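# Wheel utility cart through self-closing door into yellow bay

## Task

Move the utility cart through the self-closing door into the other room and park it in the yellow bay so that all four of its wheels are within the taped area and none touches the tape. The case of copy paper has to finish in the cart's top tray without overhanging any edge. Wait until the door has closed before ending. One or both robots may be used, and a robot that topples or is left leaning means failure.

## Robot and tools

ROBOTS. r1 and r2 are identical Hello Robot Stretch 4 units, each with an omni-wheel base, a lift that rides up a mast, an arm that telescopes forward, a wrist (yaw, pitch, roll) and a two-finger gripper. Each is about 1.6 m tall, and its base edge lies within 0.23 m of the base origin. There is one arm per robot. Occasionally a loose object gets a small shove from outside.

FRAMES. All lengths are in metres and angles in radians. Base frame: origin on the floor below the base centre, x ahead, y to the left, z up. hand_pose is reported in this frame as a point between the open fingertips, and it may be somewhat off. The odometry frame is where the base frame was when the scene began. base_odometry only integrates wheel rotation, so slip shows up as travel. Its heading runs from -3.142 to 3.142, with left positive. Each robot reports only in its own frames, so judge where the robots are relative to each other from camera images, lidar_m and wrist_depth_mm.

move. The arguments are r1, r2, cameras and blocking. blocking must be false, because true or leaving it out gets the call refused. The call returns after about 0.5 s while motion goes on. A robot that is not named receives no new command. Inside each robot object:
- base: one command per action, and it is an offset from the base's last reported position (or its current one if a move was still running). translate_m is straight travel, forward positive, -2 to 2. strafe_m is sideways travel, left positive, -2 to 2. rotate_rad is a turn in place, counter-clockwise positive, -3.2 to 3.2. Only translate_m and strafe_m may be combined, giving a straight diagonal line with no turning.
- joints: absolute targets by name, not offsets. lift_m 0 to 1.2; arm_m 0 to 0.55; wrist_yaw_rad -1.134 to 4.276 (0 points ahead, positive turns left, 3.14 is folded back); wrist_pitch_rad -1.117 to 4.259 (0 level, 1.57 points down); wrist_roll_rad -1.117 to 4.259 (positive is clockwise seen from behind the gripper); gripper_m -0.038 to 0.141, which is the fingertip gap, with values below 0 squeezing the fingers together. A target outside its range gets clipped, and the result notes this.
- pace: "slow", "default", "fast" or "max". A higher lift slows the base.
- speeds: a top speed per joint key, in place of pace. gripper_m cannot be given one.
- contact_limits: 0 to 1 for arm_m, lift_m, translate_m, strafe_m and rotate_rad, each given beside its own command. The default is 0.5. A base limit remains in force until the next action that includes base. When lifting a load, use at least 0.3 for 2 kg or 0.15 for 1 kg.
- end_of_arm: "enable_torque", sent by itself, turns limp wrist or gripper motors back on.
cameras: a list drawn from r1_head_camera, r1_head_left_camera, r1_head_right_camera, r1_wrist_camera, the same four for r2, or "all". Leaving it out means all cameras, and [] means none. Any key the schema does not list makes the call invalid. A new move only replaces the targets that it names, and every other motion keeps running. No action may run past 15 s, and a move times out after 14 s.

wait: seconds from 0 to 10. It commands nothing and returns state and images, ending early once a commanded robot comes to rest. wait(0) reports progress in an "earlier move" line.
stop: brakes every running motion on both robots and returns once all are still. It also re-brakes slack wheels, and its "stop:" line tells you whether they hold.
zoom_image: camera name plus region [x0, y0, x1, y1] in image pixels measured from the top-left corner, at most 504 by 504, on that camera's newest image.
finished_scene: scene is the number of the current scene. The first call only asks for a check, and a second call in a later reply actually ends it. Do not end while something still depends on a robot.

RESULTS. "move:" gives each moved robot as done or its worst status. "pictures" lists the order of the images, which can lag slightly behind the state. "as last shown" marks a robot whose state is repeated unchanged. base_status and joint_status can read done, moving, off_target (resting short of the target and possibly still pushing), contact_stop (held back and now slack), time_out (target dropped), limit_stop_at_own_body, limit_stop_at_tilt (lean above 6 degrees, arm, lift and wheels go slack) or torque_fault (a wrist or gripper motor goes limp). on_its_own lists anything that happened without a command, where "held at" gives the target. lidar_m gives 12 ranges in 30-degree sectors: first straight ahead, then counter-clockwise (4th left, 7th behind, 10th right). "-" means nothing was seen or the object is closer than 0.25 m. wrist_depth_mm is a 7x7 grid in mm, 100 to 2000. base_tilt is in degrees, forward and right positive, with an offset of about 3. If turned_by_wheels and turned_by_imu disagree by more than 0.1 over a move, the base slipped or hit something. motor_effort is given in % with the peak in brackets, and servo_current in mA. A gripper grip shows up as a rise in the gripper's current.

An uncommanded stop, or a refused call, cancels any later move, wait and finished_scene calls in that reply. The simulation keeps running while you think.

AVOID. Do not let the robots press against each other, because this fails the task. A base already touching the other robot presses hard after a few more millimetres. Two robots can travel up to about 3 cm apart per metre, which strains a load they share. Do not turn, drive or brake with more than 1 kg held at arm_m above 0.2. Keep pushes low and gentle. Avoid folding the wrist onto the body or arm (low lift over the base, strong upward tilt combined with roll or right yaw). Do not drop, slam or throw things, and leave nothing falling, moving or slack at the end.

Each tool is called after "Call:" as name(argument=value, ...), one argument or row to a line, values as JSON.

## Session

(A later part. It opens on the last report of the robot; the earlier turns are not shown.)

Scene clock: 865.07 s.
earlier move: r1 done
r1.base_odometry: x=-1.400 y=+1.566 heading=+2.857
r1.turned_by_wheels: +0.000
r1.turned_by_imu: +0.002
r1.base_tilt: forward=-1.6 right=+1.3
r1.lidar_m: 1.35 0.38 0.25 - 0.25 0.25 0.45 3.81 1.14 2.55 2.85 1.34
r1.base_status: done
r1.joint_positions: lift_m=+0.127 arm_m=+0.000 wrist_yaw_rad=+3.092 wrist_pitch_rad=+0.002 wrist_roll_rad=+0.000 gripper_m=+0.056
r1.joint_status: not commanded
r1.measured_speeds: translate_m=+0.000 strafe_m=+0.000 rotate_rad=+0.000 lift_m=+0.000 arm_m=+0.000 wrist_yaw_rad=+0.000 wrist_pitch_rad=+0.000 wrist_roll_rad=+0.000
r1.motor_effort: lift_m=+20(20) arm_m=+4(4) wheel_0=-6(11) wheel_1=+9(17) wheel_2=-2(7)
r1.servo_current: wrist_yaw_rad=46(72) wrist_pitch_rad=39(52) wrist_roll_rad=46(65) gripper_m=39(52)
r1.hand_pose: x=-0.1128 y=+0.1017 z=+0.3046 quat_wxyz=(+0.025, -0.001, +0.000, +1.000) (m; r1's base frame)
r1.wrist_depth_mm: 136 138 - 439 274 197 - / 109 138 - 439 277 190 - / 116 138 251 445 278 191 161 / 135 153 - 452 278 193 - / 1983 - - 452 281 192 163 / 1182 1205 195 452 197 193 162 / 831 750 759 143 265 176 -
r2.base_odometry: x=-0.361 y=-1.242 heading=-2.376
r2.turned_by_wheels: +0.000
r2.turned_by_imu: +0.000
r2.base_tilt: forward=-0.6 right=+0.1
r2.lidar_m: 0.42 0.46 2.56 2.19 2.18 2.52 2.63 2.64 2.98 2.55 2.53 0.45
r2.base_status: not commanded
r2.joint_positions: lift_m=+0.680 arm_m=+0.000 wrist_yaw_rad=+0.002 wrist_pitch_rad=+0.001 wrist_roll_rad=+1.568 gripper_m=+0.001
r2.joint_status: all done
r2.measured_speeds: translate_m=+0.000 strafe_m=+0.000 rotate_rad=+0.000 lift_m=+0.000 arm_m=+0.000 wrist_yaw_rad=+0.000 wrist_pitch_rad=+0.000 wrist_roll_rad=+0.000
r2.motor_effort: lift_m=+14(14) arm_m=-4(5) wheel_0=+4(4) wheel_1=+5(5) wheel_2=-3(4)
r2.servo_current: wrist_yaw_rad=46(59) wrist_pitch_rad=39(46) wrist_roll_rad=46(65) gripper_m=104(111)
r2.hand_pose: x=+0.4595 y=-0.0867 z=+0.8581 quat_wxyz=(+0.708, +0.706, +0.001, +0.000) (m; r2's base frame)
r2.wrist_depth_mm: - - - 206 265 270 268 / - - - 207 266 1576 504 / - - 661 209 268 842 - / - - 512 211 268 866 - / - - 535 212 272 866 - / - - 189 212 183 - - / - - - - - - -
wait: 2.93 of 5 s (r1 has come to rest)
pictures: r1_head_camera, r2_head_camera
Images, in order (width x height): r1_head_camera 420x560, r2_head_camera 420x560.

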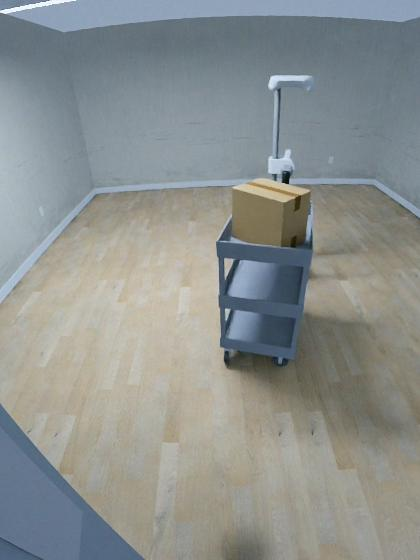

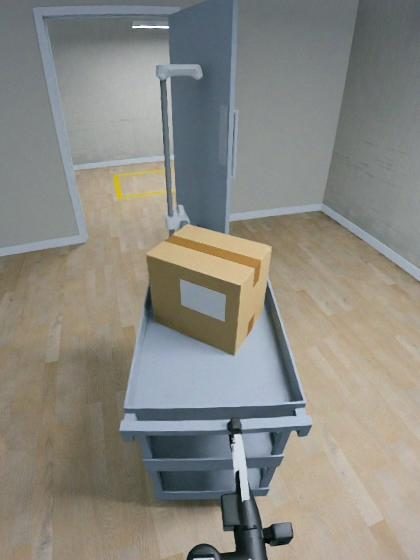

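Call:
move(
  blocking=false,
  cameras=[],
  r2={"base": {"translate_m": 0.1}, "pace": "slow"},
)

Call:
wait(
  seconds=3,
  cameras=["r2_head_camera", "r2_wrist_camera", "r1_head_camera"],
)

Scene clock: 886.87 s.
move: r2 moving
r1.base_odometry: x=-1.400 y=+1.566 heading=+2.857
r1.turned_by_wheels: +0.000
r1.turned_by_imu: +0.000
r1.base_tilt: forward=-1.6 right=+1.3
r1.lidar_m: 1.34 0.37 0.25 - 0.25 0.25 0.43 3.80 1.14 2.56 2.82 1.35
r1.base_status: not commanded
r1.joint_positions: lift_m=+0.127 arm_m=+0.000 wrist_yaw_rad=+3.092 wrist_pitch_rad=+0.002 wrist_roll_rad=+0.000 gripper_m=+0.056
r1.joint_status: not commanded
r1.measured_speeds: translate_m=+0.000 strafe_m=+0.000 rotate_rad=+0.000 lift_m=+0.000 arm_m=+0.000 wrist_yaw_rad=+0.000 wrist_pitch_rad=+0.000 wrist_roll_rad=+0.000
r1.motor_effort: lift_m=+20(20) arm_m=+4(4) wheel_0=-7(7) wheel_1=+9(9) wheel_2=-2(3)
r1.servo_current: wrist_yaw_rad=46(65) wrist_pitch_rad=39(46) wrist_roll_rad=46(65) gripper_m=39(46)
r1.hand_pose: x=-0.1128 y=+0.1017 z=+0.3046 quat_wxyz=(+0.025, -0.001, +0.000, +1.000) (m; r1's base frame)
r1.wrist_depth_mm: 136 138 - 439 274 196 - / 109 138 - 445 276 191 - / 116 139 250 442 278 191 161 / 135 153 - 449 279 191 - / 1983 - - 455 281 193 162 / 1205 1182 195 455 197 191 163 / 842 750 759 143 264 176 -
r2.base_odometry: x=-0.369 y=-1.251 heading=-2.376
r2.turned_by_wheels: +0.000
r2.turned_by_imu: +0.000
r2.base_tilt: forward=-0.7 right=+0.1
r2.lidar_m: 0.42 0.44 2.59 2.21 2.20 2.54 2.69 2.66 2.96 2.56 2.55 0.47
r2.base_status: translate_m moving
r2.joint_positions: lift_m=+0.680 arm_m=+0.000 wrist_yaw_rad=+0.000 wrist_pitch_rad=+0.001 wrist_roll_rad=+1.568 gripper_m=+0.001
r2.joint_status: not commanded
r2.measured_speeds: translate_m=+0.049 strafe_m=+0.000 rotate_rad=+0.002 lift_m=+0.000 arm_m=+0.000 wrist_yaw_rad=-0.004 wrist_pitch_rad=+0.000 wrist_roll_rad=+0.000
r2.motor_effort: lift_m=+14(14) arm_m=-4(4) wheel_0=+5(9) wheel_1=+6(7) wheel_2=-12(12)
r2.servo_current: wrist_yaw_rad=39(59) wrist_pitch_rad=39(46) wrist_roll_rad=59(59) gripper_m=85(98)
r2.hand_pose: x=+0.4593 y=-0.0874 z=+0.8581 quat_wxyz=(+0.708, +0.706, +0.001, +0.000) (m; r2's base frame)
r2.wrist_depth_mm: - - - 208 267 272 272 / - - - 209 267 1756 488 / - - - 209 268 842 - / - - 525 210 270 878 - / - - 521 211 268 878 - / - - 190 211 183 - - / - - 654 - - - -
pictures: none
No camera images: "cameras" was empty.

Scene clock: 888.63 s.
earlier move: r2 done
r1.base_odometry: x=-1.400 y=+1.566 heading=+2.857
r1.turned_by_wheels: +0.000
r1.turned_by_imu: +0.000
r1.base_tilt: forward=-1.6 right=+1.3
r1.lidar_m: 1.28 0.38 0.25 - 0.25 0.25 0.42 3.81 1.13 2.57 2.84 1.30
r1.base_status: not commanded
r1.joint_positions: lift_m=+0.127 arm_m=+0.000 wrist_yaw_rad=+3.092 wrist_pitch_rad=+0.002 wrist_roll_rad=+0.000 gripper_m=+0.056
r1.joint_status: not commanded
r1.measured_speeds: translate_m=+0.000 strafe_m=+0.000 rotate_rad=+0.000 lift_m=+0.000 arm_m=+0.000 wrist_yaw_rad=+0.000 wrist_pitch_rad=+0.000 wrist_roll_rad=+0.000
r1.motor_effort: lift_m=+20(20) arm_m=+4(4) wheel_0=-7(7) wheel_1=+9(9) wheel_2=-2(3)
r1.servo_current: wrist_yaw_rad=46(72) wrist_pitch_rad=46(46) wrist_roll_rad=52(65) gripper_m=46(46)
r1.hand_pose: x=-0.1128 y=+0.1017 z=+0.3046 quat_wxyz=(+0.025, -0.001, +0.000, +1.000) (m; r1's base frame)
r1.wrist_depth_mm: 136 138 - 439 274 197 - / 109 138 - 442 274 190 - / 116 138 249 449 278 191 162 / 135 152 - 455 279 192 - / 1921 - - 455 279 193 162 / 1205 1205 195 455 196 193 163 / 842 750 759 143 264 176 -
r2.base_odometry: x=-0.432 y=-1.311 heading=-2.376
r2.turned_by_wheels: +0.000
r2.turned_by_imu: +0.001
r2.base_tilt: forward=-0.7 right=+0.1
r2.lidar_m: 0.38 0.40 2.60 2.23 2.24 2.58 2.77 2.76 2.92 2.52 2.54 0.43
r2.base_status: done
r2.joint_positions: lift_m=+0.680 arm_m=+0.000 wrist_yaw_rad=-0.004 wrist_pitch_rad=+0.001 wrist_roll_rad=+1.568 gripper_m=+0.001
r2.joint_status: not commanded
r2.measured_speeds: translate_m=+0.000 strafe_m=+0.000 rotate_rad=+0.000 lift_m=+0.000 arm_m=+0.000 wrist_yaw_rad=+0.000 wrist_pitch_rad=+0.000 wrist_roll_rad=+0.000
r2.motor_effort: lift_m=+15(15) arm_m=+6(6) wheel_0=+5(9) wheel_1=+6(8) wheel_2=-8(17)
r2.servo_current: wrist_yaw_rad=52(59) wrist_pitch_rad=33(46) wrist_roll_rad=52(59) gripper_m=59(98)
r2.hand_pose: x=+0.4588 y=-0.0885 z=+0.8580 quat_wxyz=(+0.708, +0.706, -0.001, -0.002) (m; r2's base frame)
r2.wrist_depth_mm: - - - 178 238 258 257 / - - - 178 238 1708 1160 / - - - 178 238 820 - / - - 488 177 237 842 - / - - 488 177 237 831 - / - - 193 177 181 - - / - - 597 - 235 - -
wait: 1.77 of 3 s (r2 has come to rest)
pictures: r1_head_camera, r2_head_camera, r2_wrist_camera
Images, in order (width x height): r1_head_camera 420x560, r2_head_camera 420x560, r2_wrist_camera 616x392.

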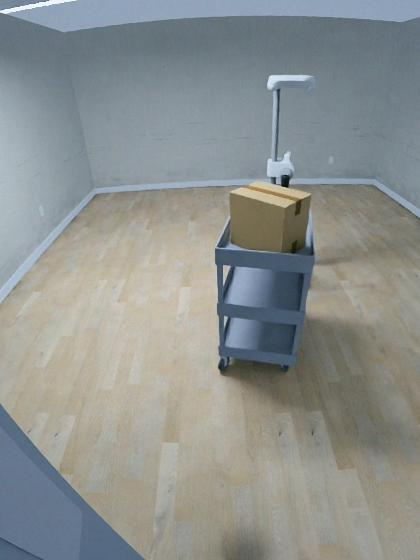

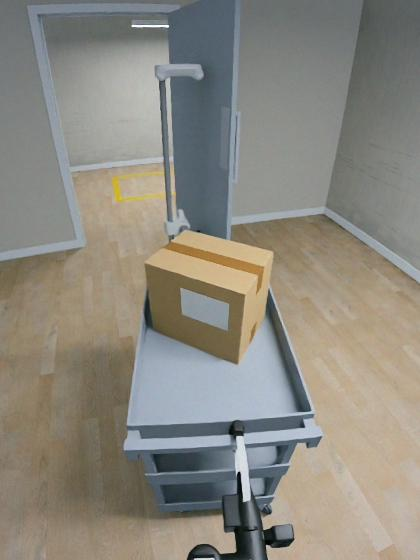

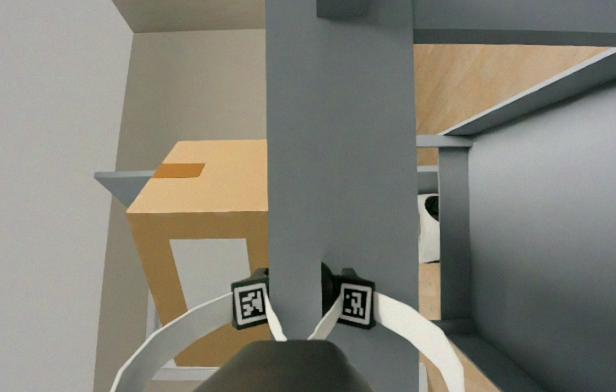

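Call:
move(
  blocking=false,
  cameras=[],
  r2={"base": {"translate_m": 0.08, "strafe_m": -0.18}, "pace": "slow"},
)

Call:
wait(
  seconds=4,
  cameras=["r2_head_camera", "r2_wrist_camera", "r1_head_camera"],
)

Scene clock: 921.37 s.
move: r2 moving
r1.base_odometry: x=-1.400 y=+1.566 heading=+2.857
r1.turned_by_wheels: +0.000
r1.turned_by_imu: +0.000
r1.base_tilt: forward=-1.6 right=+1.3
r1.lidar_m: 1.29 0.40 0.25 - 0.25 0.25 0.45 3.80 1.14 2.53 2.82 1.31
r1.base_status: not commanded
r1.joint_positions: lift_m=+0.127 arm_m=+0.000 wrist_yaw_rad=+3.092 wrist_pitch_rad=+0.002 wrist_roll_rad=+0.000 gripper_m=+0.056
r1.joint_status: not commanded
r1.measured_speeds: translate_m=+0.000 strafe_m=+0.000 rotate_rad=+0.000 lift_m=+0.000 arm_m=+0.000 wrist_yaw_rad=+0.000 wrist_pitch_rad=+0.000 wrist_roll_rad=+0.000
r1.motor_effort: lift_m=+20(20) arm_m=+4(4) wheel_0=-7(7) wheel_1=+9(9) wheel_2=-2(3)
r1.servo_current: wrist_yaw_rad=59(59) wrist_pitch_rad=39(46) wrist_roll_rad=52(59) gripper_m=33(39)
r1.hand_pose: x=-0.1128 y=+0.1017 z=+0.3046 quat_wxyz=(+0.025, -0.001, +0.000, +1.000) (m; r1's base frame)
r1.wrist_depth_mm: 136 138 - 436 274 197 - / 109 138 - 442 276 190 - / 116 139 251 449 277 191 161 / 135 153 - 449 279 191 - / 1921 - - 452 281 193 162 / 1205 1205 195 459 197 192 163 / 842 759 750 143 264 176 -
r2.base_odometry: x=-0.444 y=-1.307 heading=-2.376
r2.turned_by_wheels: -0.001
r2.turned_by_imu: +0.000
r2.base_tilt: forward=-0.7 right=+0.1
r2.lidar_m: 0.38 0.39 2.61 2.22 2.23 2.58 2.76 2.77 2.95 2.51 2.51 0.45
r2.base_status: translate_m moving; strafe_m moving
r2.joint_positions: lift_m=+0.680 arm_m=+0.000 wrist_yaw_rad=-0.004 wrist_pitch_rad=+0.001 wrist_roll_rad=+1.568 gripper_m=+0.001
r2.joint_status: not commanded
r2.measured_speeds: translate_m=+0.020 strafe_m=-0.044 rotate_rad=+0.001 lift_m=+0.000 arm_m=+0.000 wrist_yaw_rad=+0.000 wrist_pitch_rad=+0.000 wrist_roll_rad=+0.000
r2.motor_effort: lift_m=+15(15) arm_m=+6(6) wheel_0=+10(10) wheel_1=-5(7) wheel_2=-10(12)
r2.servo_current: wrist_yaw_rad=46(59) wrist_pitch_rad=39(46) wrist_roll_rad=39(52) gripper_m=59(65)
r2.hand_pose: x=+0.4588 y=-0.0885 z=+0.8580 quat_wxyz=(+0.708, +0.706, -0.001, -0.002) (m; r2's base frame)
r2.wrist_depth_mm: - - - 180 240 256 254 / - - - 179 239 1708 1098 / - - - 179 239 831 - / - - 500 178 238 842 - / - - 480 177 236 842 - / - - 194 177 182 831 - / - - 585 - 236 - -
pictures: none
No camera images: "cameras" was empty.

Scene clock: 924.10 s.
earlier move: r2 done
r1.base_odometry: x=-1.400 y=+1.566 heading=+2.857
r1.turned_by_wheels: +0.000
r1.turned_by_imu: +0.000
r1.base_tilt: forward=-1.6 right=+1.3
r1.lidar_m: 1.23 0.40 0.25 - 0.25 0.25 0.45 3.79 1.16 2.54 2.84 1.34
r1.base_status: not commanded
r1.joint_positions: lift_m=+0.127 arm_m=+0.000 wrist_yaw_rad=+3.092 wrist_pitch_rad=+0.002 wrist_roll_rad=+0.000 gripper_m=+0.056
r1.joint_status: not commanded
r1.measured_speeds: translate_m=+0.000 strafe_m=+0.000 rotate_rad=+0.000 lift_m=+0.000 arm_m=+0.000 wrist_yaw_rad=+0.000 wrist_pitch_rad=+0.000 wrist_roll_rad=+0.000
r1.motor_effort: lift_m=+20(20) arm_m=+4(4) wheel_0=-6(7) wheel_1=+9(9) wheel_2=-3(3)
r1.servo_current: wrist_yaw_rad=65(65) wrist_pitch_rad=39(52) wrist_roll_rad=52(65) gripper_m=39(46)
r1.hand_pose: x=-0.1128 y=+0.1017 z=+0.3046 quat_wxyz=(+0.025, -0.001, +0.000, +1.000) (m; r1's base frame)
r1.wrist_depth_mm: 136 138 - 439 273 198 - / 109 138 - 439 276 191 - / 116 139 251 445 278 191 161 / 135 153 - 449 279 191 - / 1983 - - 455 281 193 163 / 1205 1205 195 455 196 193 163 / 842 741 759 143 264 176 -
r2.base_odometry: x=-0.614 y=-1.237 heading=-2.376
r2.turned_by_wheels: +0.000
r2.turned_by_imu: +0.002
r2.base_tilt: forward=-0.7 right=+0.0
r2.lidar_m: 0.34 0.34 2.78 2.42 2.41 2.81 2.77 2.77 2.74 2.32 2.33 0.44
r2.base_status: done
r2.joint_positions: lift_m=+0.680 arm_m=+0.000 wrist_yaw_rad=+0.002 wrist_pitch_rad=+0.001 wrist_roll_rad=+1.568 gripper_m=+0.001
r2.joint_status: not commanded
r2.measured_speeds: translate_m=+0.000 strafe_m=+0.000 rotate_rad=+0.000 lift_m=+0.000 arm_m=+0.000 wrist_yaw_rad=+0.000 wrist_pitch_rad=+0.000 wrist_roll_rad=+0.000
r2.motor_effort: lift_m=+15(15) arm_m=+6(6) wheel_0=+7(15) wheel_1=-4(7) wheel_2=-4(12)
r2.servo_current: wrist_yaw_rad=39(59) wrist_pitch_rad=46(52) wrist_roll_rad=26(65) gripper_m=59(65)
r2.hand_pose: x=+0.4593 y=-0.0868 z=+0.8580 quat_wxyz=(+0.708, +0.706, +0.001, +0.000) (m; r2's base frame)
r2.wrist_depth_mm: - - - 227 - 1661 1182 / - - - 274 282 297 297 / - - - 262 270 1756 539 / - - - 250 256 842 - / - - 508 186 244 842 - / - - 191 178 182 - - / - - 492 - - - -
wait: 2.73 of 4 s (r2 has come to rest)
pictures: r1_head_camera, r2_head_camera, r2_wrist_camera
Images, in order (width x height): r1_head_camera 420x560, r2_head_camera 420x560, r2_wrist_camera 616x392.

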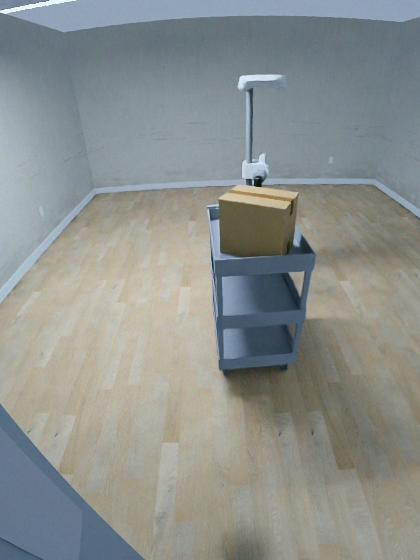

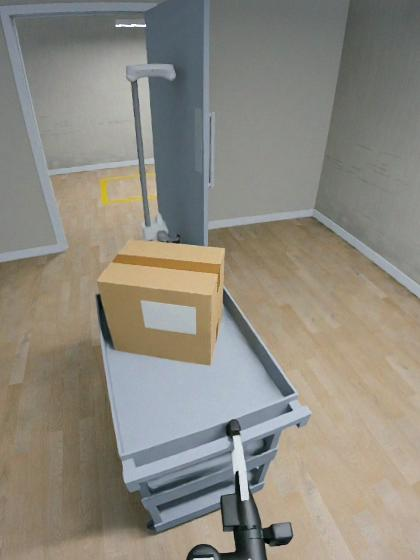

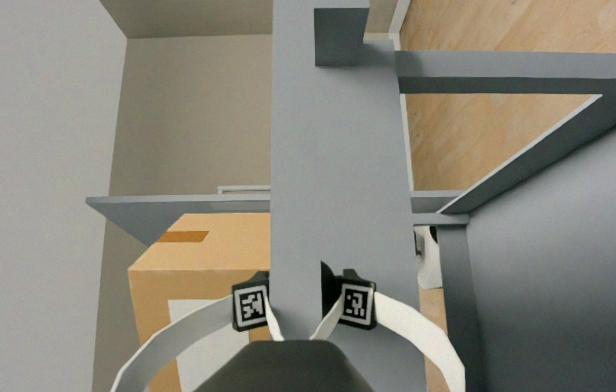

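Call:
move(
  blocking=false,
  cameras=[],
  r2={"base": {"translate_m": 0.16, "strafe_m": -0.35}, "joints": {"wrist_yaw_rad": 0.5}, "speeds": {"wrist_yaw_rad": 0.13}, "pace": "slow"},
)

Call:
wait(
  seconds=6,
  cameras=["r2_head_camera", "r2_wrist_camera", "r1_head_camera"],
)

Scene clock: 977.23 s.
move: r2 moving
r1.base_odometry: x=-1.400 y=+1.566 heading=+2.857
r1.turned_by_wheels: +0.000
r1.turned_by_imu: +0.000
r1.base_tilt: forward=-1.6 right=+1.3
r1.lidar_m: 1.22 0.35 0.25 - 0.25 0.25 0.43 3.79 1.15 2.56 2.85 1.31
r1.base_status: not commanded
r1.joint_positions: lift_m=+0.127 arm_m=+0.000 wrist_yaw_rad=+3.092 wrist_pitch_rad=+0.002 wrist_roll_rad=+0.000 gripper_m=+0.056
r1.joint_status: not commanded
r1.measured_speeds: translate_m=+0.000 strafe_m=+0.000 rotate_rad=+0.000 lift_m=+0.000 arm_m=+0.000 wrist_yaw_rad=+0.000 wrist_pitch_rad=+0.000 wrist_roll_rad=+0.000
r1.motor_effort: lift_m=+20(20) arm_m=+4(4) wheel_0=-7(7) wheel_1=+9(9) wheel_2=-3(3)
r1.servo_current: wrist_yaw_rad=39(72) wrist_pitch_rad=39(46) wrist_roll_rad=52(59) gripper_m=39(46)
r1.hand_pose: x=-0.1128 y=+0.1017 z=+0.3046 quat_wxyz=(+0.025, -0.001, +0.000, +1.000) (m; r1's base frame)
r1.wrist_depth_mm: 136 138 - 439 276 197 - / 109 138 - 445 277 190 - / 116 139 250 445 279 191 162 / 135 153 - 452 278 193 - / 1921 - - 455 279 193 163 / 1182 1182 195 455 196 192 162 / 842 750 750 144 264 176 -
r2.base_odometry: x=-0.626 y=-1.232 heading=-2.377
r2.turned_by_wheels: -0.001
r2.turned_by_imu: +0.000
r2.base_tilt: forward=-0.7 right=+0.1
r2.lidar_m: 0.36 0.34 2.85 2.43 2.40 2.82 2.78 2.77 2.70 2.32 2.32 0.46
r2.base_status: translate_m moving; strafe_m moving
r2.joint_positions: lift_m=+0.680 arm_m=+0.000 wrist_yaw_rad=+0.049 wrist_pitch_rad=+0.001 wrist_roll_rad=+1.568 gripper_m=+0.001
r2.joint_status: wrist_yaw_rad moving
r2.measured_speeds: translate_m=+0.021 strafe_m=-0.044 rotate_rad=+0.000 lift_m=+0.000 arm_m=+0.000 wrist_yaw_rad=+0.094 wrist_pitch_rad=+0.000 wrist_roll_rad=+0.000
r2.motor_effort: lift_m=+15(15) arm_m=+6(6) wheel_0=+8(11) wheel_1=-6(7) wheel_2=-9(10)
r2.servo_current: wrist_yaw_rad=52(91) wrist_pitch_rad=46(46) wrist_roll_rad=52(52) gripper_m=59(65)
r2.hand_pose: x=+0.4631 y=-0.0733 z=+0.8580 quat_wxyz=(+0.708, +0.706, +0.018, +0.017) (m; r2's base frame)
r2.wrist_depth_mm: - - - 224 - 1576 1118 / - - - 272 281 300 1078 / - - - 259 265 1708 525 / - - - 194 255 809 - / - - 500 185 242 842 - / - - 194 178 183 - - / - - 484 - - - -
pictures: none
No camera images: "cameras" was empty.

Scene clock: 981.87 s.
earlier move: r2 done
r1.base_odometry: x=-1.400 y=+1.566 heading=+2.857
r1.turned_by_wheels: +0.000
r1.turned_by_imu: +0.000
r1.base_tilt: forward=-1.6 right=+1.3
r1.lidar_m: 1.13 0.43 0.25 - 0.25 0.25 0.46 3.81 1.14 2.56 2.85 1.40
r1.base_status: not commanded
r1.joint_positions: lift_m=+0.127 arm_m=+0.000 wrist_yaw_rad=+3.092 wrist_pitch_rad=+0.002 wrist_roll_rad=+0.000 gripper_m=+0.056
r1.joint_status: not commanded
r1.measured_speeds: translate_m=+0.000 strafe_m=+0.000 rotate_rad=+0.000 lift_m=+0.000 arm_m=+0.000 wrist_yaw_rad=+0.000 wrist_pitch_rad=+0.000 wrist_roll_rad=+0.000
r1.motor_effort: lift_m=+20(20) arm_m=+4(4) wheel_0=-6(7) wheel_1=+9(9) wheel_2=-3(3)
r1.servo_current: wrist_yaw_rad=39(72) wrist_pitch_rad=46(52) wrist_roll_rad=39(65) gripper_m=52(52)
r1.hand_pose: x=-0.1128 y=+0.1017 z=+0.3046 quat_wxyz=(+0.025, -0.001, +0.000, +1.000) (m; r1's base frame)
r1.wrist_depth_mm: 136 138 - 442 274 198 - / 109 138 - 439 276 191 - / 116 139 250 442 278 191 161 / 135 152 - 452 279 192 - / 1983 - - 449 278 192 163 / 1205 1182 195 455 196 192 163 / 842 759 759 143 264 176 -
r2.base_odometry: x=-0.972 y=-1.095 heading=-2.376
r2.turned_by_wheels: +0.001
r2.turned_by_imu: +0.002
r2.base_tilt: forward=-0.6 right=+0.1
r2.lidar_m: 0.43 0.30 3.26 2.80 2.80 3.27 2.85 2.83 2.27 1.94 1.94 2.27
r2.base_status: done
r2.joint_positions: lift_m=+0.680 arm_m=+0.000 wrist_yaw_rad=+0.502 wrist_pitch_rad=+0.001 wrist_roll_rad=+1.568 gripper_m=+0.001
r2.joint_status: all done
r2.measured_speeds: translate_m=+0.000 strafe_m=+0.000 rotate_rad=+0.000 lift_m=+0.000 arm_m=+0.000 wrist_yaw_rad=+0.000 wrist_pitch_rad=+0.000 wrist_roll_rad=+0.000
r2.motor_effort: lift_m=+15(15) arm_m=+5(6) wheel_0=+5(12) wheel_1=-5(8) wheel_2=-2(11)
r2.servo_current: wrist_yaw_rad=52(98) wrist_pitch_rad=39(52) wrist_roll_rad=46(65) gripper_m=52(65)
r2.hand_pose: x=+0.4657 y=+0.0621 z=+0.8580 quat_wxyz=(+0.686, +0.684, +0.176, +0.175) (m; r2's base frame)
r2.wrist_depth_mm: - - - 223 282 1366 1118 / - - 1661 206 270 1397 1182 / - - - 199 262 1708 - / - - - 192 250 820 - / - - 469 184 242 831 - / - - 193 178 183 - - / - - 500 - - - -
wait: 4.63 of 6 s (r2 has come to rest)
pictures: r1_head_camera, r2_head_camera, r2_wrist_camera
Images, in order (width x height): r1_head_camera 420x560, r2_head_camera 420x560, r2_wrist_camera 616x392.

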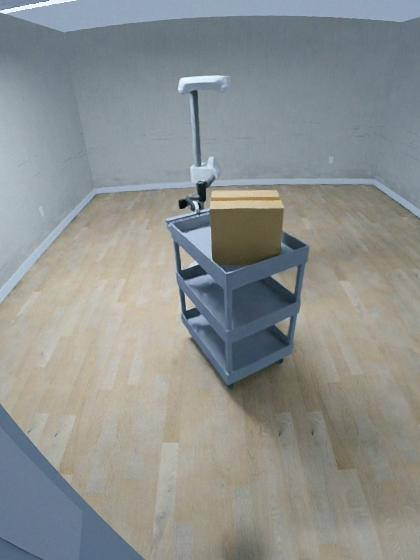

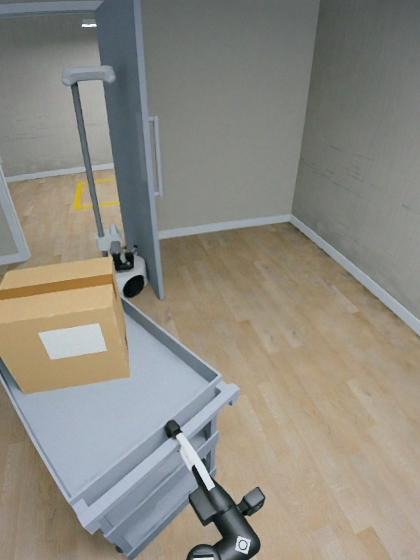

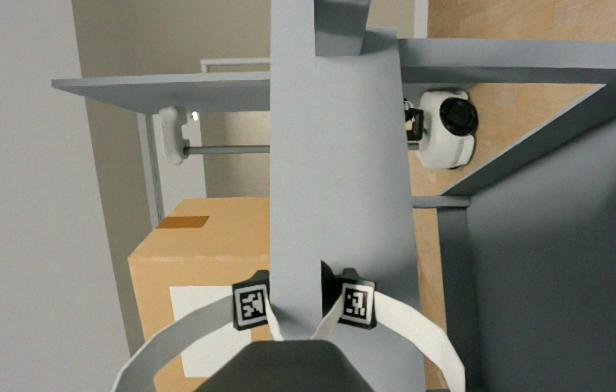

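Call:
move(
  blocking=false,
  cameras=[],
  r2={"base": {"translate_m": 0.221, "strafe_m": 0.21}, "pace": "slow"},
)

Call:
wait(
  seconds=6,
  cameras=["r2_head_camera", "r1_head_camera"],
)

Scene clock: 1005.07 s.
move: r2 moving
r1.base_odometry: x=-1.400 y=+1.566 heading=+2.857
r1.turned_by_wheels: +0.000
r1.turned_by_imu: +0.000
r1.base_tilt: forward=-1.6 right=+1.3
r1.lidar_m: 1.10 0.39 0.25 - 0.25 0.25 0.48 3.81 1.16 2.53 2.83 1.39
r1.base_status: not commanded
r1.joint_positions: lift_m=+0.127 arm_m=+0.000 wrist_yaw_rad=+3.092 wrist_pitch_rad=+0.002 wrist_roll_rad=+0.000 gripper_m=+0.056
r1.joint_status: not commanded
r1.measured_speeds: translate_m=+0.000 strafe_m=+0.000 rotate_rad=+0.000 lift_m=+0.000 arm_m=+0.000 wrist_yaw_rad=+0.000 wrist_pitch_rad=+0.000 wrist_roll_rad=+0.000
r1.motor_effort: lift_m=+20(20) arm_m=+4(4) wheel_0=-6(7) wheel_1=+9(9) wheel_2=-3(3)
r1.servo_current: wrist_yaw_rad=52(72) wrist_pitch_rad=46(46) wrist_roll_rad=39(52) gripper_m=39(52)
r1.hand_pose: x=-0.1128 y=+0.1017 z=+0.3046 quat_wxyz=(+0.025, -0.001, +0.000, +1.000) (m; r1's base frame)
r1.wrist_depth_mm: 136 138 - 436 274 198 - / 109 138 - 442 276 191 - / 116 138 250 445 277 191 162 / 135 153 - 452 279 192 - / 1983 - - 449 281 192 162 / 1182 1182 195 455 196 193 163 / 831 750 750 144 264 176 -
r2.base_odometry: x=-0.973 y=-1.108 heading=-2.377
r2.turned_by_wheels: -0.001
r2.turned_by_imu: +0.000
r2.base_tilt: forward=-0.7 right=+0.1
r2.lidar_m: 0.44 0.29 3.22 2.79 2.80 3.25 2.86 2.84 2.29 1.97 1.98 2.24
r2.base_status: translate_m moving; strafe_m moving
r2.joint_positions: lift_m=+0.680 arm_m=+0.000 wrist_yaw_rad=+0.499 wrist_pitch_rad=+0.001 wrist_roll_rad=+1.568 gripper_m=+0.001
r2.joint_status: not commanded
r2.measured_speeds: translate_m=+0.037 strafe_m=+0.035 rotate_rad=-0.002 lift_m=+0.000 arm_m=+0.000 wrist_yaw_rad=-0.021 wrist_pitch_rad=+0.000 wrist_roll_rad=+0.000
r2.motor_effort: lift_m=+15(15) arm_m=+6(6) wheel_0=-6(7) wheel_1=+9(9) wheel_2=-12(12)
r2.servo_current: wrist_yaw_rad=46(59) wrist_pitch_rad=39(46) wrist_roll_rad=52(59) gripper_m=59(65)
r2.hand_pose: x=+0.4658 y=+0.0613 z=+0.8580 quat_wxyz=(+0.686, +0.684, +0.175, +0.174) (m; r2's base frame)
r2.wrist_depth_mm: - - - 225 - 1537 1098 / - - - 210 276 301 1078 / - - - 202 265 1661 521 / - - - 193 255 842 - / - - 492 184 243 842 - / - - 194 178 183 - - / - - 496 - - - -
pictures: none
No camera images: "cameras" was empty.

Scene clock: 1008.87 s.
earlier move: r2 done
r1.base_odometry: x=-1.400 y=+1.566 heading=+2.857
r1.turned_by_wheels: +0.000
r1.turned_by_imu: +0.000
r1.base_tilt: forward=-1.6 right=+1.3
r1.lidar_m: 0.90 0.37 0.25 - 0.25 0.25 0.45 3.78 1.15 2.55 2.84 0.94
r1.base_status: not commanded
r1.joint_positions: lift_m=+0.127 arm_m=+0.000 wrist_yaw_rad=+3.092 wrist_pitch_rad=+0.002 wrist_roll_rad=+0.000 gripper_m=+0.056
r1.joint_status: not commanded
r1.measured_speeds: translate_m=+0.000 strafe_m=+0.000 rotate_rad=+0.000 lift_m=+0.000 arm_m=+0.000 wrist_yaw_rad=+0.000 wrist_pitch_rad=+0.000 wrist_roll_rad=+0.000
r1.motor_effort: lift_m=+20(20) arm_m=+4(4) wheel_0=-6(7) wheel_1=+9(9) wheel_2=-3(3)
r1.servo_current: wrist_yaw_rad=52(78) wrist_pitch_rad=46(52) wrist_roll_rad=52(65) gripper_m=39(52)
r1.hand_pose: x=-0.1128 y=+0.1017 z=+0.3046 quat_wxyz=(+0.025, -0.001, +0.000, +1.000) (m; r1's base frame)
r1.wrist_depth_mm: 136 138 - 439 276 197 - / 109 138 - 445 277 191 - / 116 139 250 445 278 191 161 / 135 153 - 452 279 193 - / 1983 - - 455 279 192 162 / 1182 1160 195 455 196 193 162 / 854 768 759 143 264 176 -
r2.base_odometry: x=-0.986 y=-1.400 heading=-2.377
r2.turned_by_wheels: +0.000
r2.turned_by_imu: +0.000
r2.base_tilt: forward=-0.7 right=+0.0
r2.lidar_m: 0.44 0.31 3.08 2.65 2.65 3.06 3.11 3.11 2.46 2.10 2.11 2.43
r2.base_status: done
r2.joint_positions: lift_m=+0.680 arm_m=+0.000 wrist_yaw_rad=+0.497 wrist_pitch_rad=+0.001 wrist_roll_rad=+1.568 gripper_m=+0.001
r2.joint_status: not commanded
r2.measured_speeds: translate_m=+0.000 strafe_m=+0.000 rotate_rad=+0.000 lift_m=+0.000 arm_m=+0.000 wrist_yaw_rad=+0.000 wrist_pitch_rad=+0.000 wrist_roll_rad=+0.000
r2.motor_effort: lift_m=+15(15) arm_m=+5(6) wheel_0=-5(13) wheel_1=+2(9) wheel_2=-7(14)
r2.servo_current: wrist_yaw_rad=46(65) wrist_pitch_rad=39(46) wrist_roll_rad=39(65) gripper_m=65(65)
r2.hand_pose: x=+0.4660 y=+0.0607 z=+0.8580 quat_wxyz=(+0.686, +0.684, +0.174, +0.174) (m; r2's base frame)
r2.wrist_depth_mm: - - - 233 - 1661 1160 / - - - 220 291 301 300 / - - - 264 271 1499 504 / - - - 197 259 1618 - / - - 530 186 244 831 - / - - 194 177 183 - - / - - 477 - - - -
wait: 3.80 of 6 s (r2 has come to rest)
pictures: r1_head_camera, r2_head_camera
Images, in order (width x height): r1_head_camera 420x560, r2_head_camera 420x560.

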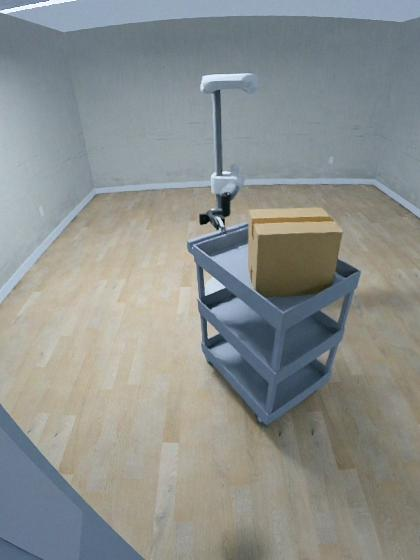

